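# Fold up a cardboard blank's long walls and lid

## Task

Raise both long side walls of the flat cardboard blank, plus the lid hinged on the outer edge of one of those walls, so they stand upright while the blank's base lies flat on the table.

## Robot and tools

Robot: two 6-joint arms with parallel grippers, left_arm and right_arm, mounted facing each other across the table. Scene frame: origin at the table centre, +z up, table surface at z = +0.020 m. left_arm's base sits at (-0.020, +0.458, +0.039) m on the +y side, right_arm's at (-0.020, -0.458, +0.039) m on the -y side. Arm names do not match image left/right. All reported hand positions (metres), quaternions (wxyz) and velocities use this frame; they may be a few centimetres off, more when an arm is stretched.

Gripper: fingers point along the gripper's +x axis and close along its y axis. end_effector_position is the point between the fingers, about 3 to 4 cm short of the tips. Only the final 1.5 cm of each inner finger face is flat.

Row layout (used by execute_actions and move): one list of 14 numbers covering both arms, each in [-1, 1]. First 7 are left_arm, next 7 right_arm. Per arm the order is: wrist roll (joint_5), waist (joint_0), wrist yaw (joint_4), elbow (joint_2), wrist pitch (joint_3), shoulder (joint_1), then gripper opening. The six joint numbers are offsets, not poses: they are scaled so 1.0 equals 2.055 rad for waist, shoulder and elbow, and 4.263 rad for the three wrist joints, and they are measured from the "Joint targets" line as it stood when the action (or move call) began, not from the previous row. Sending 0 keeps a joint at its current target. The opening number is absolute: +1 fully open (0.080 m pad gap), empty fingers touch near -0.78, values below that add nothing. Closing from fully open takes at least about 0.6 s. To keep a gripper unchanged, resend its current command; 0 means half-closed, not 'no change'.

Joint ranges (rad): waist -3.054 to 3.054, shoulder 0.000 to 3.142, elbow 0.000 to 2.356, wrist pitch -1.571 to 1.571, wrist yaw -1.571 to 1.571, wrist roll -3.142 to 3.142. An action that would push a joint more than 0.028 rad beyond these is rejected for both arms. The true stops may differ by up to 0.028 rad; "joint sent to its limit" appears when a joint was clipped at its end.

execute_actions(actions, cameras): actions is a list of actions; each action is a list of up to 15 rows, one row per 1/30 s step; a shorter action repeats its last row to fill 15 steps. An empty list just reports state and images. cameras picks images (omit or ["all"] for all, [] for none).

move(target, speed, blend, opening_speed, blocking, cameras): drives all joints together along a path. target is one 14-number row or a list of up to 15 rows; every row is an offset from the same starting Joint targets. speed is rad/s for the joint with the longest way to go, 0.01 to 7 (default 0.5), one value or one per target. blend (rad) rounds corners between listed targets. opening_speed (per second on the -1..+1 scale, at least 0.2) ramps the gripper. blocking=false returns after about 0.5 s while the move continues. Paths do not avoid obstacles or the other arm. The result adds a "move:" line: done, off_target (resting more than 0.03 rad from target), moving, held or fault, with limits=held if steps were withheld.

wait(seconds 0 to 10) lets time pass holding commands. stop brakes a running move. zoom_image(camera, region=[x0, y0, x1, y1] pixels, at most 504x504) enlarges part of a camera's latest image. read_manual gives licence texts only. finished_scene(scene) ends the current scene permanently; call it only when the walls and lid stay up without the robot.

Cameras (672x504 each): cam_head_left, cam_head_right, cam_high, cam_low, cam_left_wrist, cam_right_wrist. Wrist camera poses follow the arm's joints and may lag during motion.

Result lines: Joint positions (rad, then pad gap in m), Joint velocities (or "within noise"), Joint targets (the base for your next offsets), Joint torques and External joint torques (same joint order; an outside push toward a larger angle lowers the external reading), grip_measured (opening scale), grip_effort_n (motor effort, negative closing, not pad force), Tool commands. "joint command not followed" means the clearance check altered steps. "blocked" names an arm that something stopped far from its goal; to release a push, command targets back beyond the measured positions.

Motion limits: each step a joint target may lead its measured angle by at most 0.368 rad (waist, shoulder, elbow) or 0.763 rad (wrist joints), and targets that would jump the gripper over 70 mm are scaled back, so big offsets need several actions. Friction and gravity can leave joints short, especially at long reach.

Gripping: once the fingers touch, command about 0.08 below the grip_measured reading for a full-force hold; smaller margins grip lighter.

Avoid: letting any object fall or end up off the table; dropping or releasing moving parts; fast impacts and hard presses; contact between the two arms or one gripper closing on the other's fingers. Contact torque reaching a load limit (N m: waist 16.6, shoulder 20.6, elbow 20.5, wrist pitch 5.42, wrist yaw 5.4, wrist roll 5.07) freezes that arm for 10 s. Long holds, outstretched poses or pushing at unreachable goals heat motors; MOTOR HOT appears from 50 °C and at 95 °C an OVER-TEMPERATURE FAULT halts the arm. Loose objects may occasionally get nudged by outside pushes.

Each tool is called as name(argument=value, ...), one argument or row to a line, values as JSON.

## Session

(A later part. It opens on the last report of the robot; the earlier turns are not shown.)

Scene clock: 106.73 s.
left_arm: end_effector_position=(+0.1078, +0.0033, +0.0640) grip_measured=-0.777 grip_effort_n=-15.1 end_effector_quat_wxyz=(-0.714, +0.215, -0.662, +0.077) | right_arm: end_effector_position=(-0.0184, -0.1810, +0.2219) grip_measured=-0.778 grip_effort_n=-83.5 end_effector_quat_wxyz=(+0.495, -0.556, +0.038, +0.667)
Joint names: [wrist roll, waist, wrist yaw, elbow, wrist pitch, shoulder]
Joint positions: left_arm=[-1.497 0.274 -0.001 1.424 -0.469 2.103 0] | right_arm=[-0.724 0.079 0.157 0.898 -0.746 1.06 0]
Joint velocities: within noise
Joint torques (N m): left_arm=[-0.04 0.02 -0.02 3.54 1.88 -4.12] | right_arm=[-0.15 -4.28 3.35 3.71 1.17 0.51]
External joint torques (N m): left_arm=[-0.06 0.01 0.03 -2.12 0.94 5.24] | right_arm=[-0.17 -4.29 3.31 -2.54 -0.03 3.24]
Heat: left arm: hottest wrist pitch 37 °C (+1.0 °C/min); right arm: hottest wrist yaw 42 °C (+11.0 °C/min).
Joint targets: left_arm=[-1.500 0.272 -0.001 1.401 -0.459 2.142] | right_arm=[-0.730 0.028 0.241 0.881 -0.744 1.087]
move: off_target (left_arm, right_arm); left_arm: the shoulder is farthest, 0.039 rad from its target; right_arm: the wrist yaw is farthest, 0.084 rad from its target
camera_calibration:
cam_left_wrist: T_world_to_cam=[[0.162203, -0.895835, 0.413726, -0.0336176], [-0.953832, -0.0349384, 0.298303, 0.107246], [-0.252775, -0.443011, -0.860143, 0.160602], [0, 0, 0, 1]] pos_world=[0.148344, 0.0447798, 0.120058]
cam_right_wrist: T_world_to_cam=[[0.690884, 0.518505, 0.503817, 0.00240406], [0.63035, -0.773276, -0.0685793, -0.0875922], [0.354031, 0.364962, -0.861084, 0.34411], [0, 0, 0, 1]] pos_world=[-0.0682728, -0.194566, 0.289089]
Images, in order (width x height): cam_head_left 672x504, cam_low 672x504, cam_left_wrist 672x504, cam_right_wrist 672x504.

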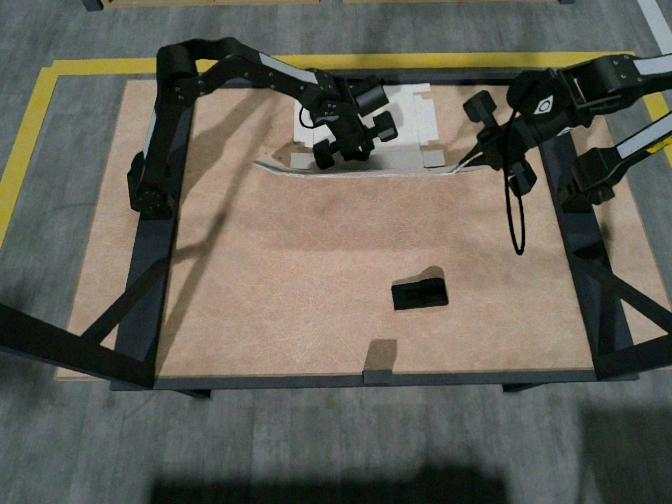

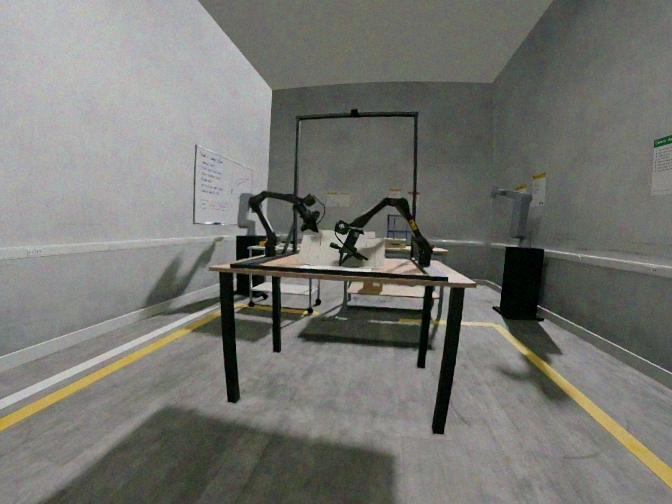

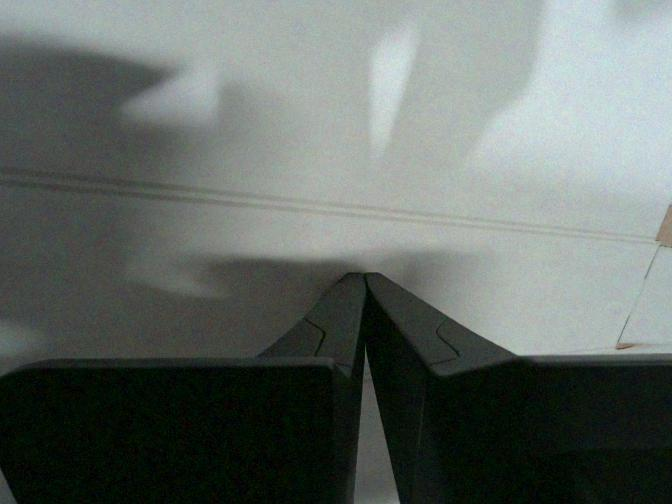

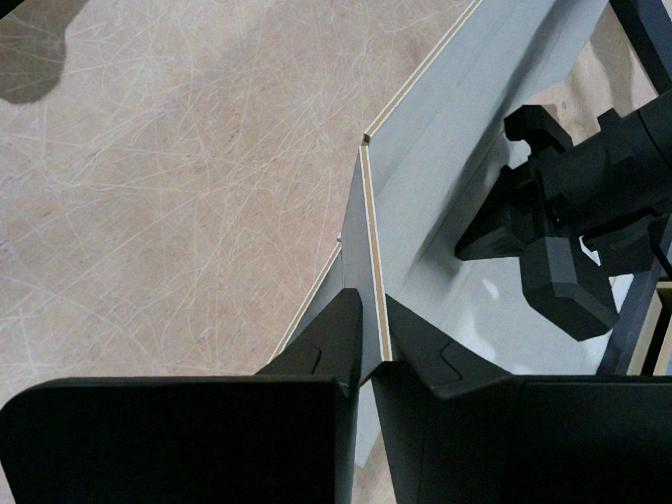

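move(
  target=[
    [0,0,0,0.446,-0.258,-0.0993,-0.78,0,0,0,0,0,0,-1],
    [0,0.4,0,0.446,-0.258,-0.0993,-0.78,0,0,0,0,0,0,-1],
  ],
  speed=0.7,
  cameras=["cam_right_wrist","cam_head_left","cam_low","cam_head_right"],
)

zoom_image(
  camera="cam_low",
  region=[240, 190, 450, 290],
)

Scene clock: 120.03 s.
left_arm: end_effector_position=(+0.3385, +0.2724, +0.3294) grip_measured=-0.777 grip_effort_n=-14.7 end_effector_quat_wxyz=(-0.679, +0.450, -0.533, -0.229) | right_arm: end_effector_position=(-0.0150, -0.1785, +0.2262) grip_measured=-0.778 grip_effort_n=-83.5 end_effector_quat_wxyz=(+0.504, -0.554, +0.034, +0.662)
Joint names: [wrist roll, waist, wrist yaw, elbow, wrist pitch, shoulder]
Joint positions: left_arm=[-1.498 1.094 0 2.306 -1.558 1.941 0] | right_arm=[-0.724 0.072 0.167 0.905 -0.737 1.06 0]
Joint velocities: within noise
Joint torques (N m): left_arm=[-0.07 0.05 -0.07 6.32 1.06 -7.45] | right_arm=[-0.14 -3.6 2.91 2.93 0.62 0.5]
External joint torques (N m): left_arm=[-0.09 0.1 -0.03 1.26 0.18 0.22] | right_arm=[-0.17 -3.62 2.87 -3.32 -0.6 3.25]
Heat: left arm: hottest wrist pitch 37 °C (+1.0 °C/min); right arm: hottest wrist yaw 47 °C (+15.2 °C/min).
Joint targets: left_arm=[-1.500 1.095 0.000 2.318 -1.559 1.938] | right_arm=[-0.730 0.028 0.241 0.882 -0.744 1.087]
move: off_target (right_arm); right_arm: the wrist yaw is farthest, 0.074 rad from its target
camera_calibration:
cam_right_wrist: T_world_to_cam=[[0.694321, 0.500232, 0.517385, -0.00975073], [0.62011, -0.780691, -0.0773679, -0.0869946], [0.365216, 0.374554, -0.852248, 0.34561], [0, 0, 0, 1]] pos_world=[-0.0655058, -0.192488, 0.29286]
Images, in order (width x height): cam_head_left 672x504, cam_head_right 672x504, cam_low 672x504, cam_right_wrist 672x504.

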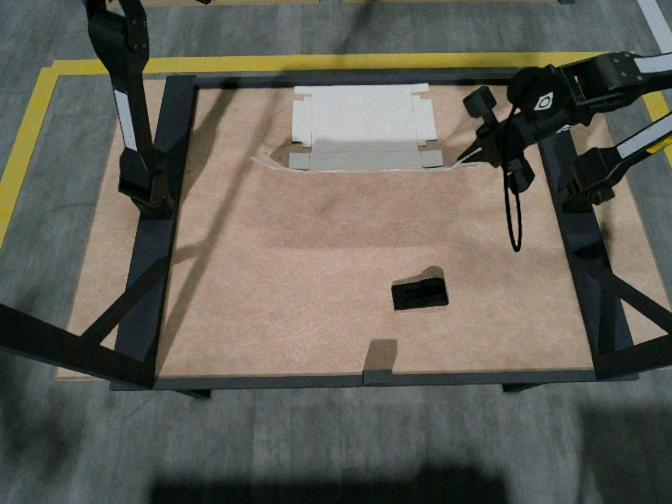

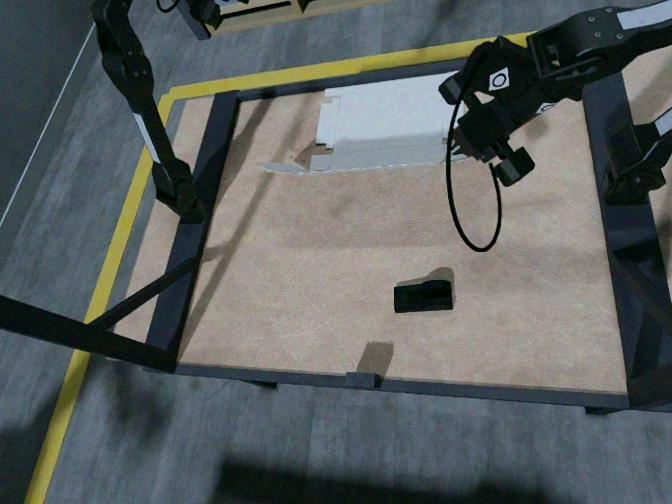

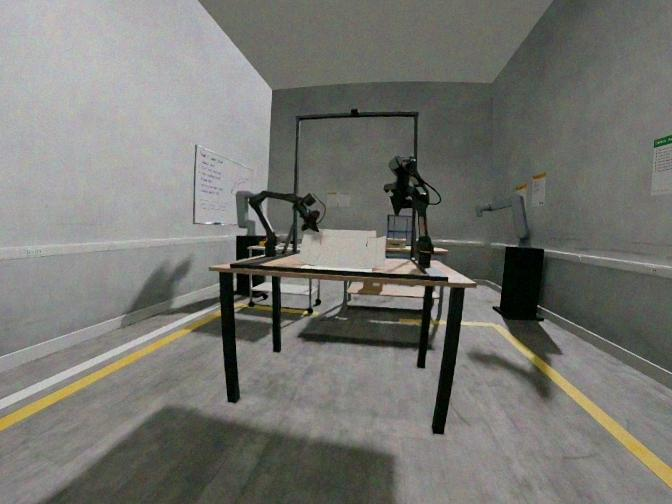

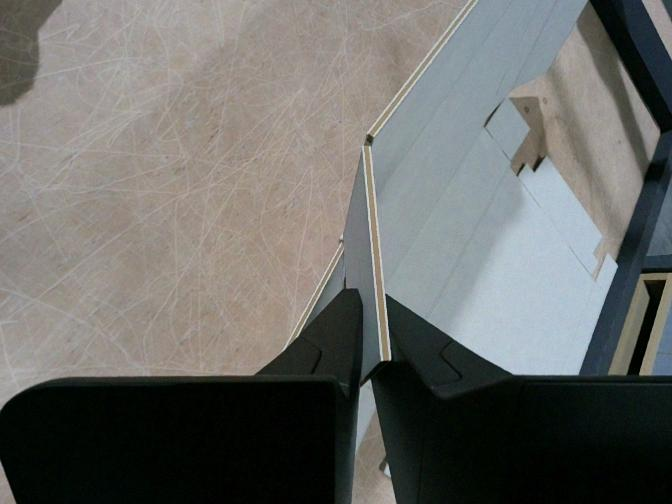

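Scaled by 2.400 from the camera's 672x504 image, which has a finer 960x720 frame.

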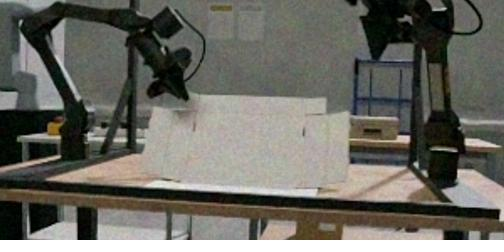

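move(
  target=[
    [0,0,0,0,0,0,-0.78,0,0.021,-0.0174,0.0107,0.0016,-0.0131,-0.3],
    [0,0,0,0,0,0,-0.78,0,0.021,-0.0174,0.0107,-0.082,-0.17,-0.3],
    [0,0,0,0,0,0,-0.78,-0.1806,0.2783,-0.0565,0.0107,-0.082,-0.17,-0.78],
    [0,0,0,0,0,0,-0.78,-0.1806,0.2783,-0.0565,0.2946,-0.0219,0.3713,-0.78],
  ],
  speed=[0.3,0.3,0.7,0.8],
  opening_speed=0.8,
  cameras=["cam_right_wrist","cam_head_left","cam_low","cam_head_right"],
)

zoom_image(
  camera="cam_low",
  region=[240, 190, 450, 290],
)

zoom_image(
  camera="cam_head_left",
  region=[220, 60, 520, 300],
)

Scene clock: 135.43 s.
left_arm: end_effector_position=(+0.3385, +0.2724, +0.3294) grip_measured=-0.777 grip_effort_n=-14.7 end_effector_quat_wxyz=(-0.679, +0.450, -0.533, -0.229) | right_arm: end_effector_position=(-0.2547, -0.1113, +0.1601) grip_measured=-0.777 grip_effort_n=-16.0 end_effector_quat_wxyz=(+0.059, +0.631, +0.299, -0.713)
Joint names: [wrist roll, waist, wrist yaw, elbow, wrist pitch, shoulder]
Joint positions: left_arm=[-1.498 1.094 0 2.306 -1.558 1.941 0] | right_arm=[-1.495 0.597 0.002 1.473 -0.839 1.843 0]
Joint velocities: within noise
Joint torques (N m): left_arm=[-0.03 0.05 -0.03 6.37 1.08 -7.41] | right_arm=[-0.11 0.24 -0.16 6.19 0.78 -6.22]
External joint torques (N m): left_arm=[-0.05 0.09 0.02 1.33 0.24 0.32] | right_arm=[-0.12 0.16 -0.1 0.35 -0.04 1.56]
Heat: left arm: hottest wrist pitch 36 °C (+1.0 °C/min); right arm: hottest wrist yaw 45 °C (+6.1 °C/min).
Joint targets: left_arm=[-1.500 1.095 0.000 2.318 -1.559 1.938] | right_arm=[-1.499 0.600 0.000 1.487 -0.837 1.850]
move: done
camera_calibration:
cam_right_wrist: T_world_to_cam=[[-0.475847, 0.806446, 0.351019, -0.0800202], [0.87091, 0.376299, 0.316094, 0.238686], [0.122825, 0.456118, -0.881403, 0.303594], [0, 0, 0, 1]] pos_world=[-0.28324, -0.16376, 0.22023]
Images, in order (width x height): cam_head_left 672x504, cam_head_right 672x504, cam_low 672x504, cam_right_wrist 672x504.

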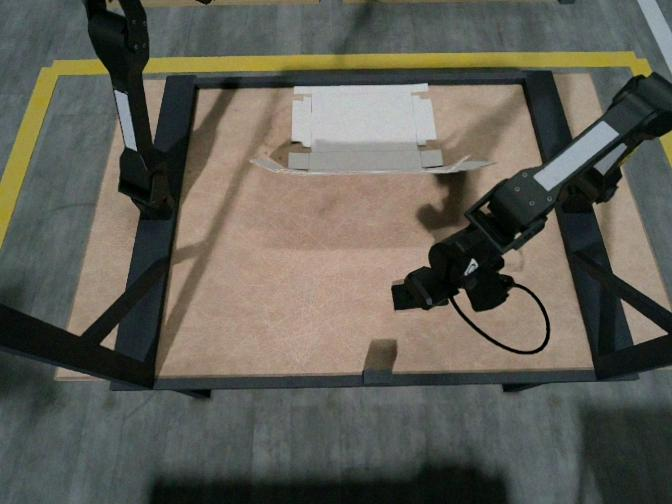

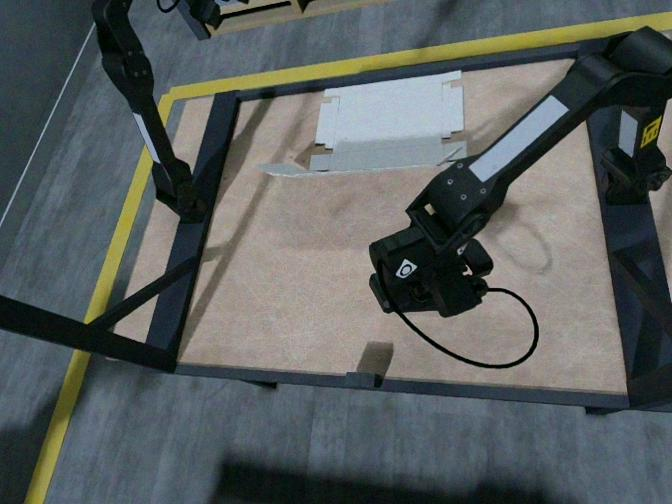

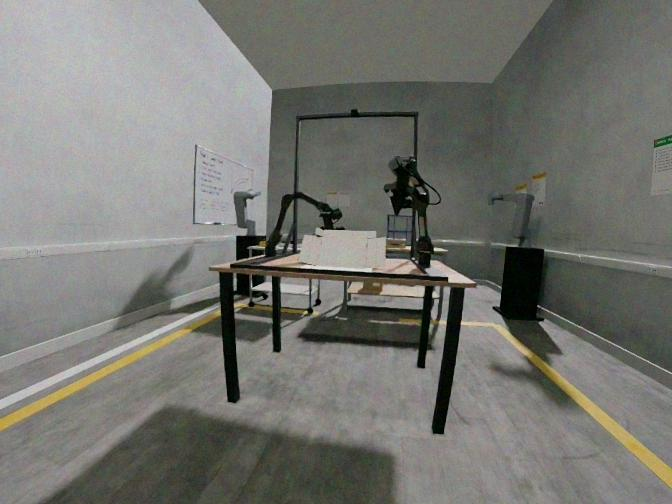

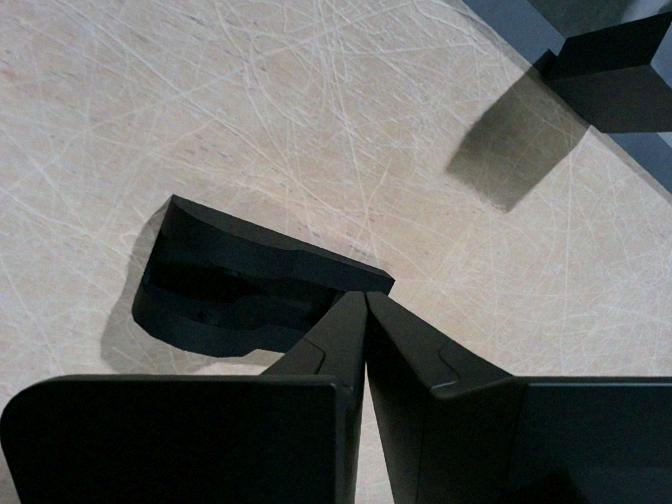

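Scaled by 2.400 from the camera's 672x504 image, which has a finer 960x720 frame.

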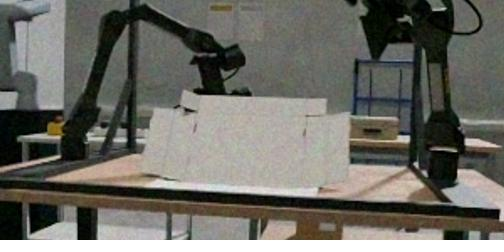

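Scaled by 1.680 from the camera's 672x504 image, which has a finer 960x720 frame.

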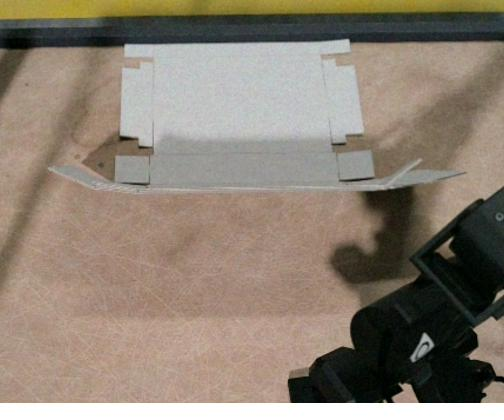

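execute_actions(
  actions=[],
)

Scene clock: 159.57 s.
left_arm: end_effector_position=(+0.3385, +0.2724, +0.3294) grip_measured=-0.777 grip_effort_n=-14.7 end_effector_quat_wxyz=(-0.679, +0.450, -0.533, -0.229) | right_arm: end_effector_position=(-0.2547, -0.1113, +0.1601) grip_measured=-0.777 grip_effort_n=-16.5 end_effector_quat_wxyz=(+0.059, +0.631, +0.299, -0.713)
Joint names: [wrist roll, waist, wrist yaw, elbow, wrist pitch, shoulder]
Joint positions: left_arm=[-1.498 1.094 0 2.306 -1.558 1.941 0] | right_arm=[-1.495 0.597 0.002 1.473 -0.839 1.843 0]
Joint velocities: within noise
Joint torques (N m): left_arm=[-0.05 0.12 0 6.31 1.07 -7.3] | right_arm=[-0.1 0.2 -0.16 6.24 0.79 -6.08]
External joint torques (N m): left_arm=[-0.07 0.17 0.04 1.2 0.2 0.49] | right_arm=[-0.11 0.11 -0.1 0.32 -0.03 1.8]
Heat: left arm: hottest shoulder 38 °C (+8.1 °C/min); right arm: hottest wrist yaw 38 °C (-1.0 °C/min).
Joint targets: left_arm=[-1.500 1.095 0.000 2.318 -1.559 1.938] | right_arm=[-1.499 0.600 0.000 1.487 -0.837 1.850]
Tool commands: left_gripper/opening=-0.78 right_gripper/opening=-0.78
camera_calibration:
cam_left_wrist: T_world_to_cam=[[0.781626, -0.500239, 0.372588, -0.243615], [-0.612772, -0.72739, 0.308892, 0.327151], [0.116497, -0.46975, -0.875079, 0.453674], [0, 0, 0, 1]] pos_world=[0.338033, 0.329214, 0.386714]
cam_right_wrist: T_world_to_cam=[[-0.475847, 0.806446, 0.351019, -0.0800202], [0.87091, 0.376299, 0.316094, 0.238686], [0.122825, 0.456118, -0.881403, 0.303594], [0, 0, 0, 1]] pos_world=[-0.28324, -0.16376, 0.22023]

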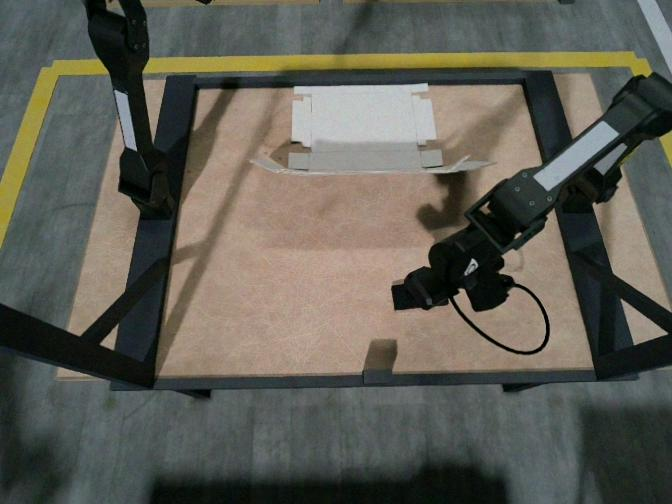

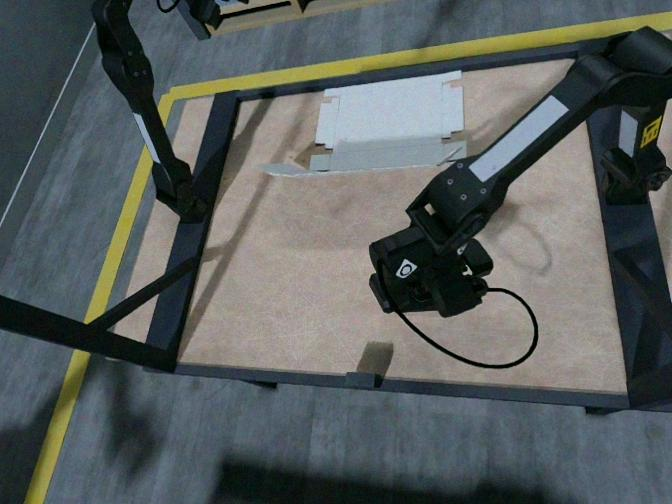

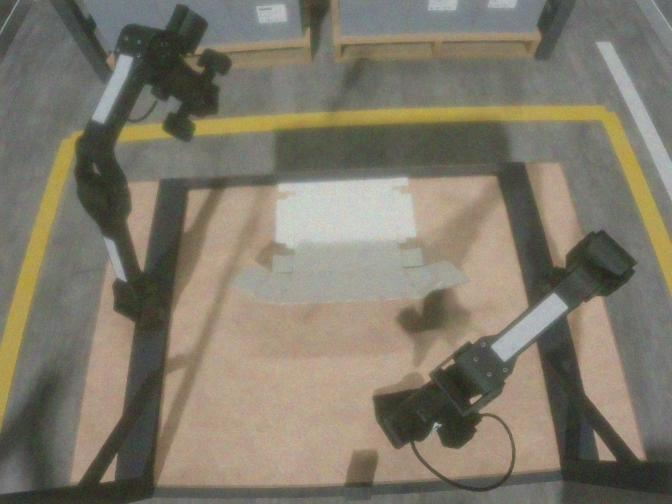

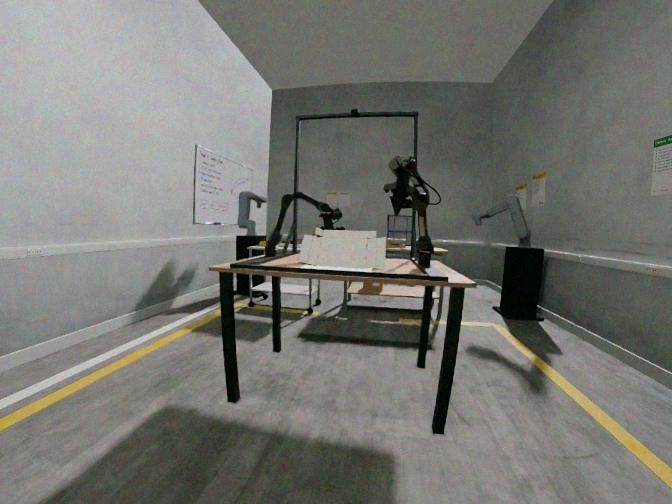

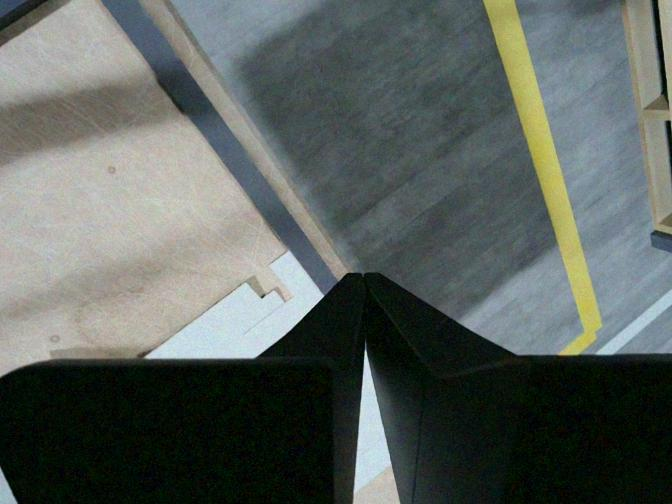

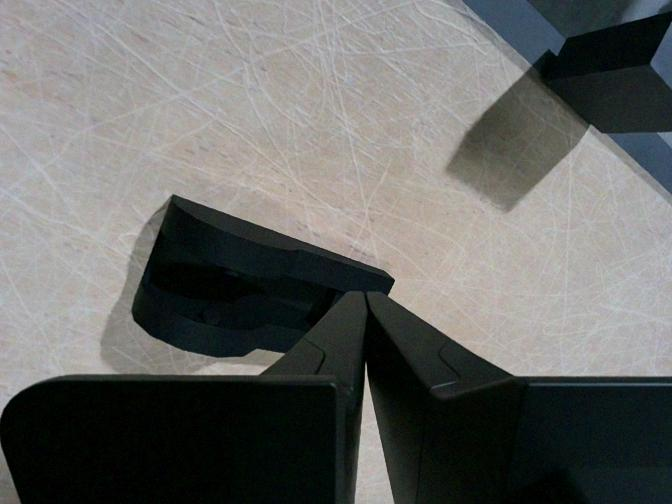

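move(
  target=[
    [0,0,0,0,0,0,-0.78,0,-0.1205,0,0,0,0,-0.78],
    [0,0,0,0,0,0,-0.78,0,-0.2564,0,-0.0579,0.0054,-0.0467,-0.78],
    [0,0,0,0,0,0,-0.78,0,-0.3747,0,-0.0477,0.0047,-0.038,-0.78],
  ],
  speed=[0.4, 0.3, 0.15],
  blend=0.05,
)

Scene clock: 168.30 s.
left_arm: end_effector_position=(+0.3385, +0.2724, +0.3294) grip_measured=-0.777 grip_effort_n=-14.7 end_effector_quat_wxyz=(-0.679, +0.450, -0.533, -0.229) | right_arm: end_effector_position=(+0.0458, -0.0640, +0.1578) grip_measured=-0.777 grip_effort_n=-16.5 end_effector_quat_wxyz=(+0.208, -0.697, -0.043, +0.685)
Joint names: [wrist roll, waist, wrist yaw, elbow, wrist pitch, shoulder]
Joint positions: left_arm=[-1.498 1.094 0 2.306 -1.558 1.941 0] | right_arm=[-1.499 -0.166 0 1.379 -0.818 1.774 0]
Joint velocities: within noise
Joint torques (N m): left_arm=[-0.09 -0.06 -0.08 6.2 1.07 -7.36] | right_arm=[0.03 -0.44 -0.06 5.76 0.66 -6.59]
External joint torques (N m): left_arm=[-0.11 -0.11 -0.03 1.15 0.22 0.36] | right_arm=[0.01 -0.42 -0.01 -0.06 -0.14 0.7]
Heat: left arm: hottest shoulder 38 °C (+8.1 °C/min); right arm: hottest wrist yaw 37 °C (-6.1 °C/min).
Joint targets: left_arm=[-1.500 1.095 0.000 2.318 -1.559 1.938] | right_arm=[-1.499 -0.170 0.000 1.389 -0.818 1.772]
move: done
camera_calibration:
cam_left_wrist: T_world_to_cam=[[0.781626, -0.500239, 0.372588, -0.243615], [-0.612772, -0.72739, 0.308892, 0.327151], [0.116497, -0.46975, -0.875079, 0.453674], [0, 0, 0, 1]] pos_world=[0.338033, 0.329214, 0.386714]
cam_right_wrist: T_world_to_cam=[[0.20917, 0.913954, 0.347757, 0.00168029], [0.891629, -0.324286, 0.315968, -0.0859148], [0.401553, 0.24398, -0.88274, 0.216907], [0, 0, 0, 1]] pos_world=[-0.0108469, -0.0823176, 0.218034]

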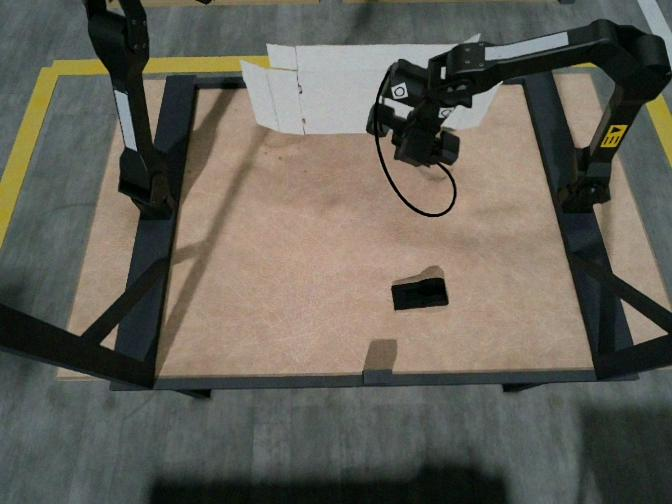

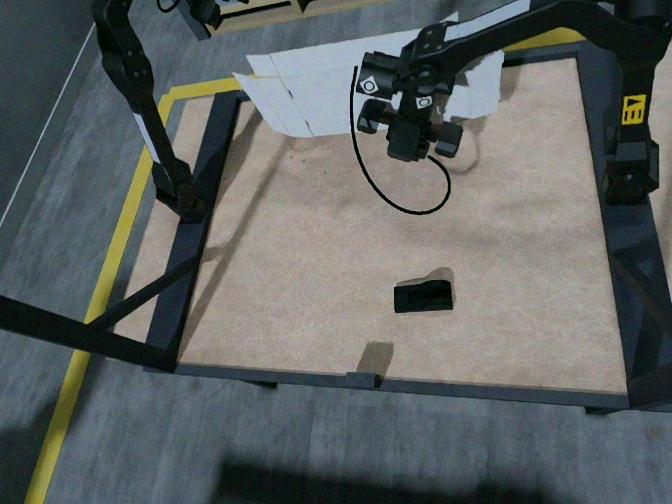

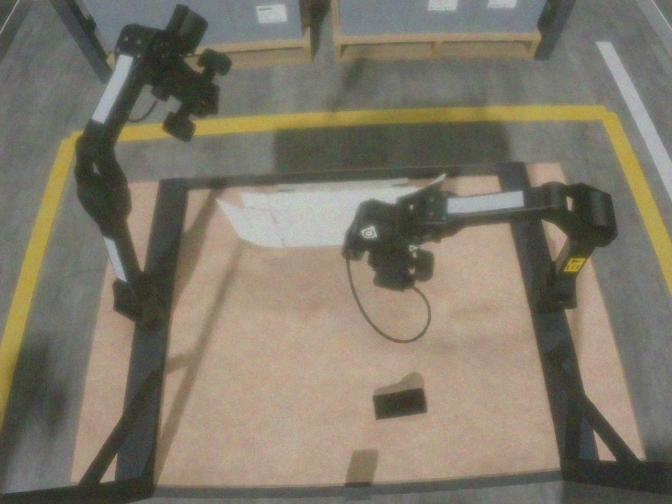

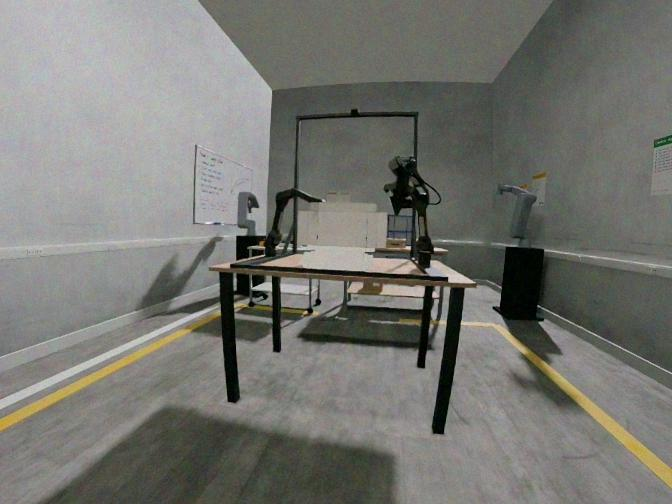

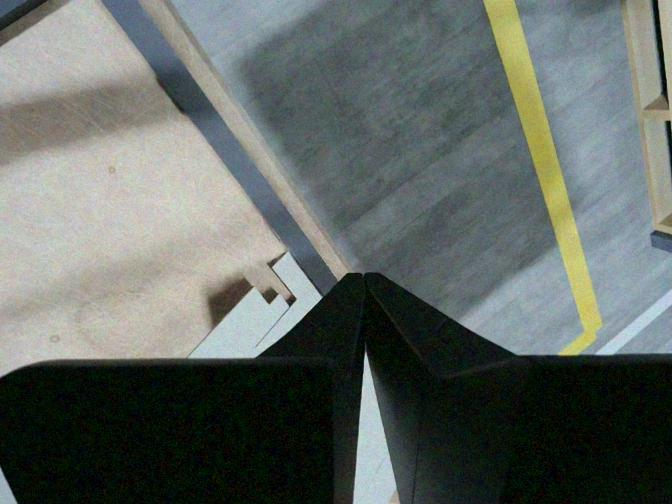

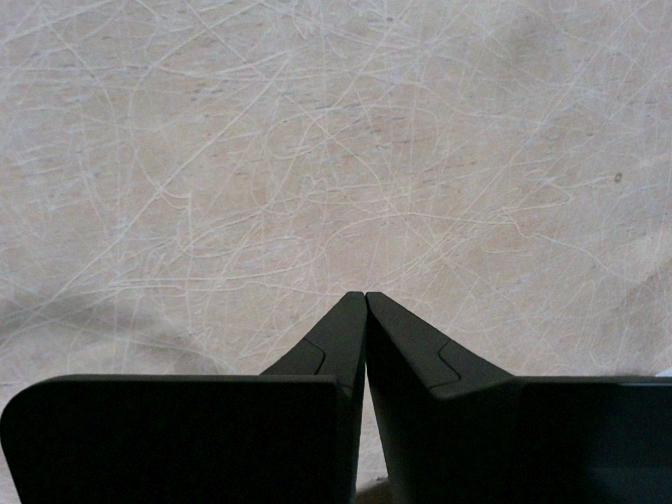

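move(
  target=[0,0,0,0,0,0,-0.78,0,-0.0564,0,0.0258,-0.0023,0.0205,-0.78],
  speed=0.15,
  cameras=["cam_head_left","cam_head_right","cam_low"],
)

zoom_image(
  camera="cam_head_left",
  region=[220, 20, 520, 200],
)

zoom_image(
  camera="cam_low",
  region=[260, 170, 440, 290],
)

Scene clock: 172.93 s.
left_arm: end_effector_position=(+0.3385, +0.2724, +0.3294) grip_measured=-0.777 grip_effort_n=-14.7 end_effector_quat_wxyz=(-0.679, +0.450, -0.533, -0.229) | right_arm: end_effector_position=(+0.0937, -0.0642, +0.1614) grip_measured=-0.777 grip_effort_n=-17.0 end_effector_quat_wxyz=(+0.250, -0.698, -0.006, +0.671)
Joint names: [wrist roll, waist, wrist yaw, elbow, wrist pitch, shoulder]
Joint positions: left_arm=[-1.498 1.094 0 2.306 -1.558 1.941 0] | right_arm=[-1.499 -0.282 -0.001 1.428 -0.827 1.805 0]
Joint velocities: within noise
Joint torques (N m): left_arm=[-0.07 0.1 -0.05 6.38 1.05 -7.4] | right_arm=[0.04 -0.37 -0.05 6.32 0.67 -5.71]
External joint torques (N m): left_arm=[-0.09 0.16 0 1.3 0.16 0.3] | right_arm=[0.03 -0.32 0 0.52 -0.14 1.77]
Heat: left arm: hottest shoulder 39 °C (+9.0 °C/min); right arm: hottest wrist yaw 36 °C (-9.0 °C/min).
Joint targets: left_arm=[-1.500 1.095 0.000 2.318 -1.559 1.938] | right_arm=[-1.499 -0.286 0.000 1.442 -0.827 1.815]
move: done
Images, in order (width x height): cam_head_left 672x504, cam_head_right 672x504, cam_low 672x504.

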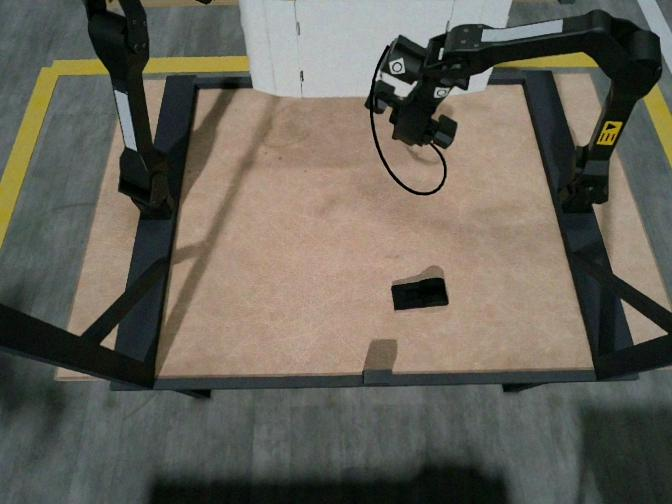

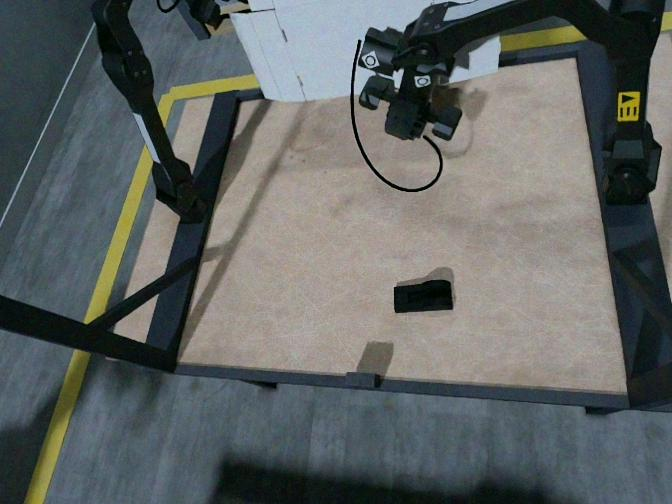

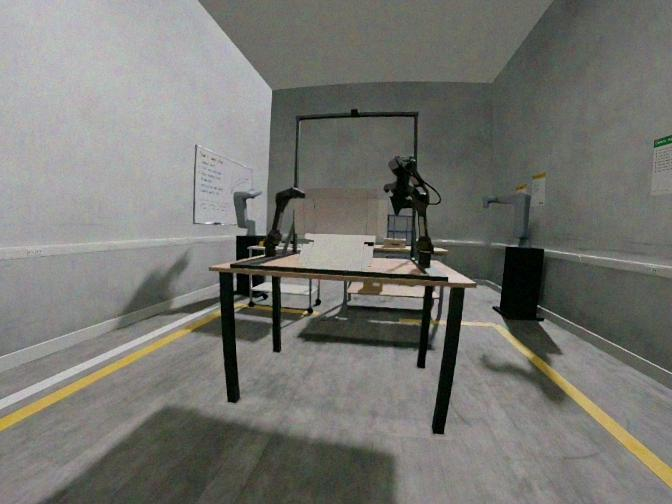

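Scaled by 1.680 from the camera's 672x504 image, which has a finer 960x720 frame.

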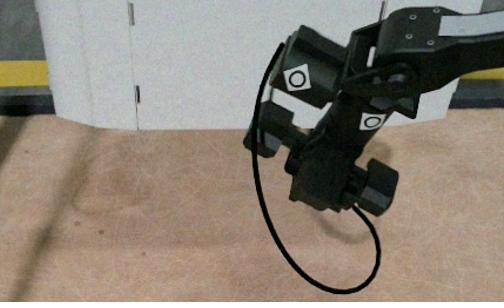

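Scaled by 2.800 from the camera's 672x504 image, which has a finer 960x720 frame.

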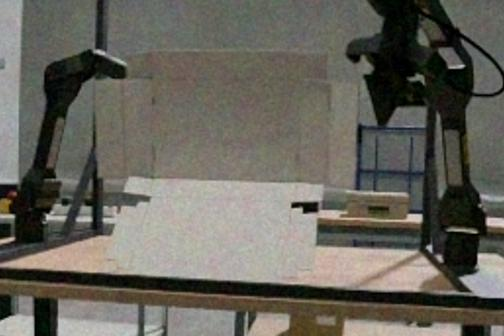

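wait(
  seconds=0,
)

zoom_image(
  camera="cam_high",
  region=[180, 100, 520, 355],
)

zoom_image(
  camera="cam_right_wrist",
  region=[100, 0, 600, 500],
)

zoom_image(
  camera="cam_left_wrist",
  region=[0, 100, 500, 500],
)

zoom_image(
  camera="cam_low",
  region=[280, 180, 400, 280],
)

Scene clock: 193.77 s.
left_arm: end_effector_position=(+0.3385, +0.2724, +0.3294) grip_measured=-0.777 grip_effort_n=-14.7 end_effector_quat_wxyz=(-0.679, +0.450, -0.533, -0.229) | right_arm: end_effector_position=(+0.0937, -0.0642, +0.1614) grip_measured=-0.777 grip_effort_n=-16.5 end_effector_quat_wxyz=(+0.250, -0.698, -0.006, +0.671)
Joint names: [wrist roll, waist, wrist yaw, elbow, wrist pitch, shoulder]
Joint positions: left_arm=[-1.498 1.094 0 2.306 -1.558 1.941 0] | right_arm=[-1.499 -0.282 -0.001 1.428 -0.827 1.805 0]
Joint velocities: within noise
Joint torques (N m): left_arm=[-0.05 -0.06 -0.04 6.37 1.08 -7.42] | right_arm=[0.04 -0.44 -0.04 6.24 0.66 -5.63]
External joint torques (N m): left_arm=[-0.07 -0.07 0.01 1.3 0.26 0.39] | right_arm=[0.02 -0.43 0.01 0.39 -0.16 1.88]
Heat: left arm: hottest shoulder 40 °C (+5.0 °C/min); right arm: hottest elbow 37 °C (+7.0 °C/min).
Joint targets: left_arm=[-1.500 1.095 0.000 2.318 -1.559 1.938] | right_arm=[-1.499 -0.286 0.000 1.442 -0.827 1.815]
Tool commands: left_gripper/opening=-0.78 right_gripper/opening=-0.78
camera_calibration:
cam_left_wrist: T_world_to_cam=[[0.781626, -0.500239, 0.372588, -0.243615], [-0.612772, -0.72739, 0.308892, 0.327151], [0.116497, -0.46975, -0.875079, 0.453674], [0, 0, 0, 1]] pos_world=[0.338033, 0.329214, 0.386714]
cam_right_wrist: T_world_to_cam=[[0.312202, 0.880675, 0.356289, -0.0226256], [0.847635, -0.427582, 0.314147, -0.131986], [0.429004, 0.203926, -0.879983, 0.195345], [0, 0, 0, 1]] pos_world=[0.0351358, -0.0763446, 0.221424]

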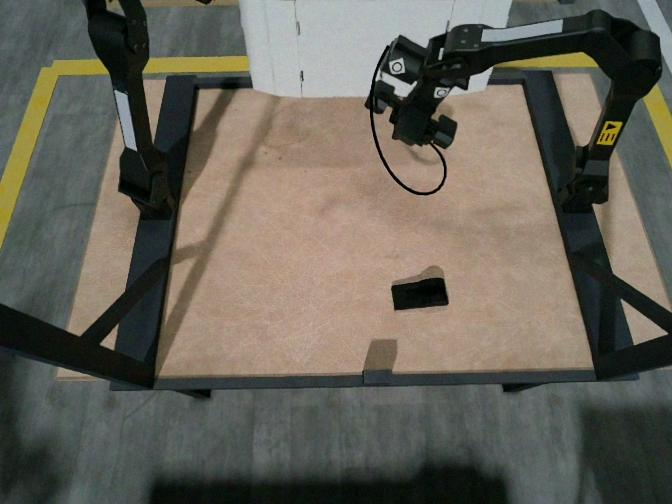

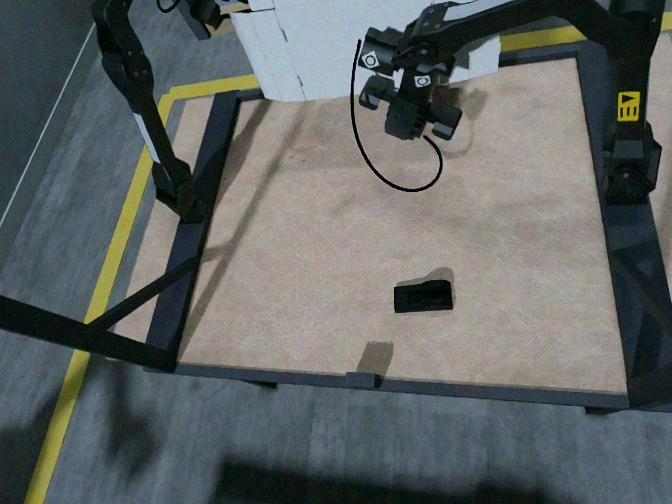

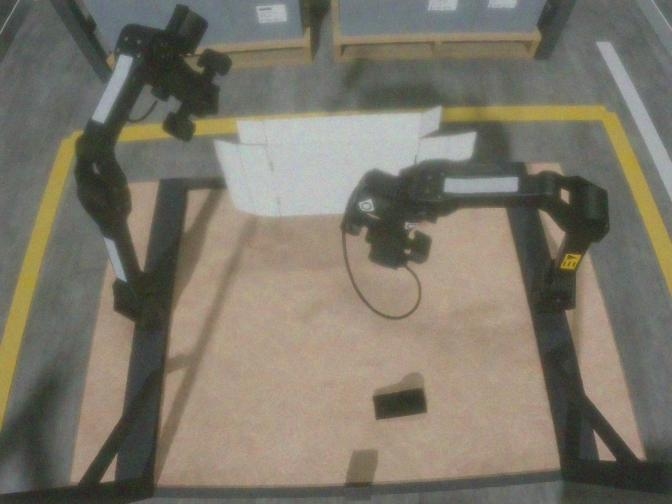

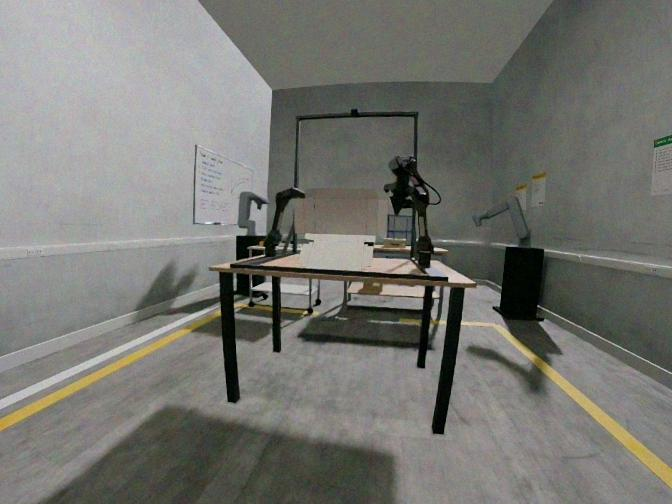

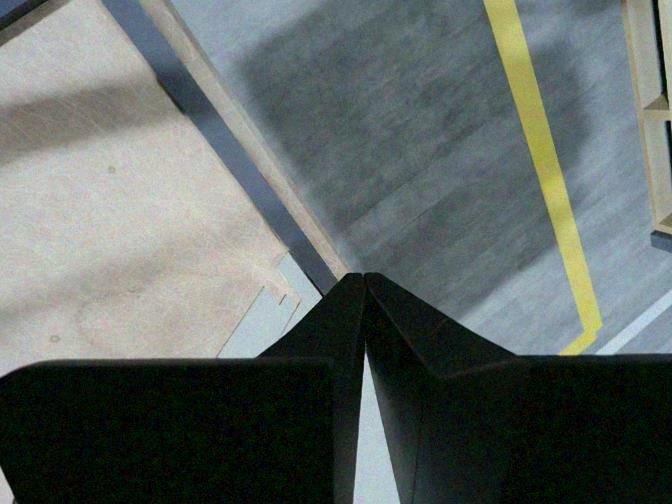

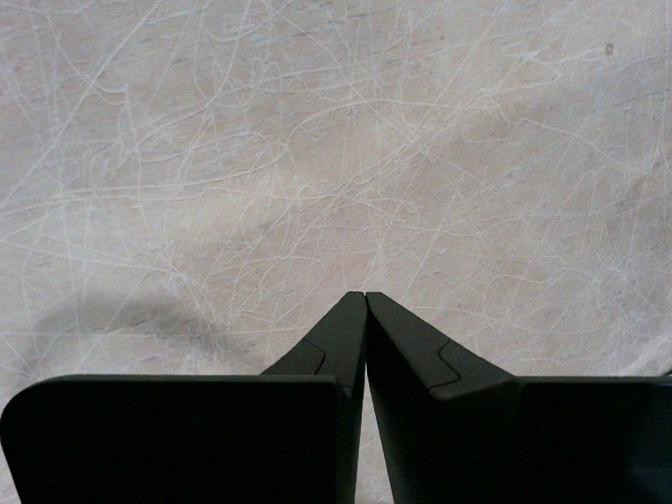

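Scaled by 1.482 from the camera's 672x504 image, which has a finer 960x720 frame.

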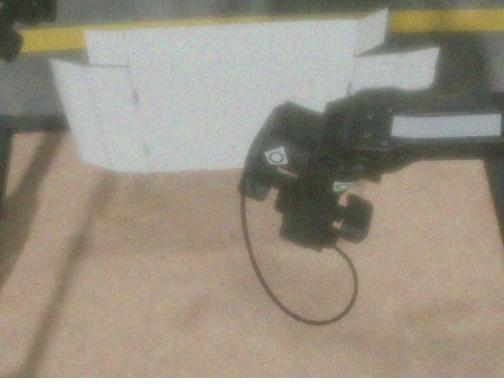

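Scaled by 1.008 from the camera's 672x504 image, which has a finer 960x720 frame.

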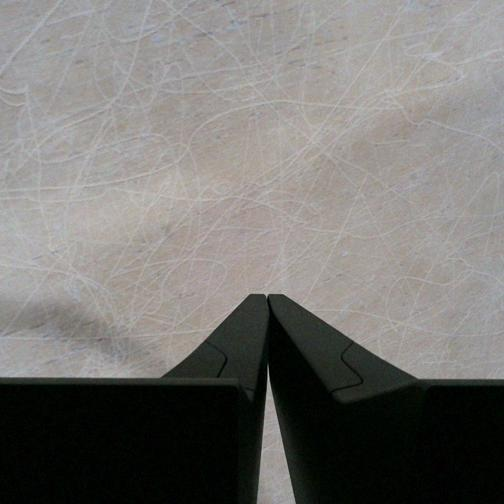

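Scaled by 1.008 from the camera's 672x504 image, which has a finer 960x720 frame.

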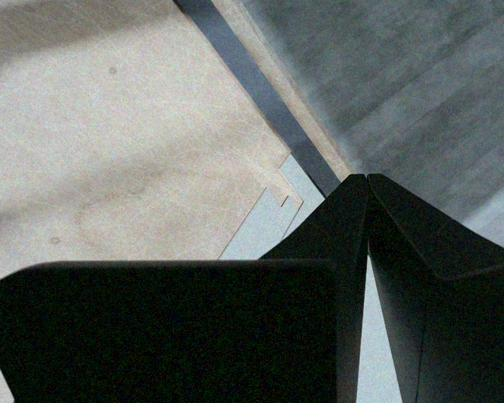

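Scaled by 4.200 from the camera's 672x504 image, which has a finer 960x720 frame.

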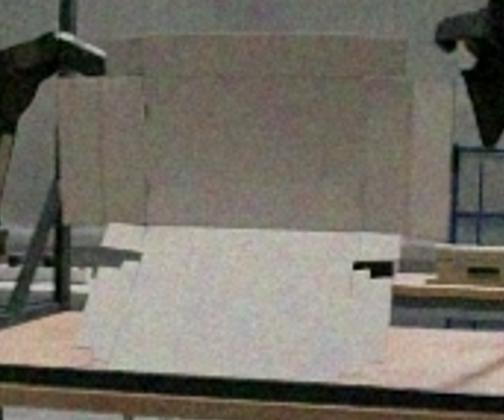

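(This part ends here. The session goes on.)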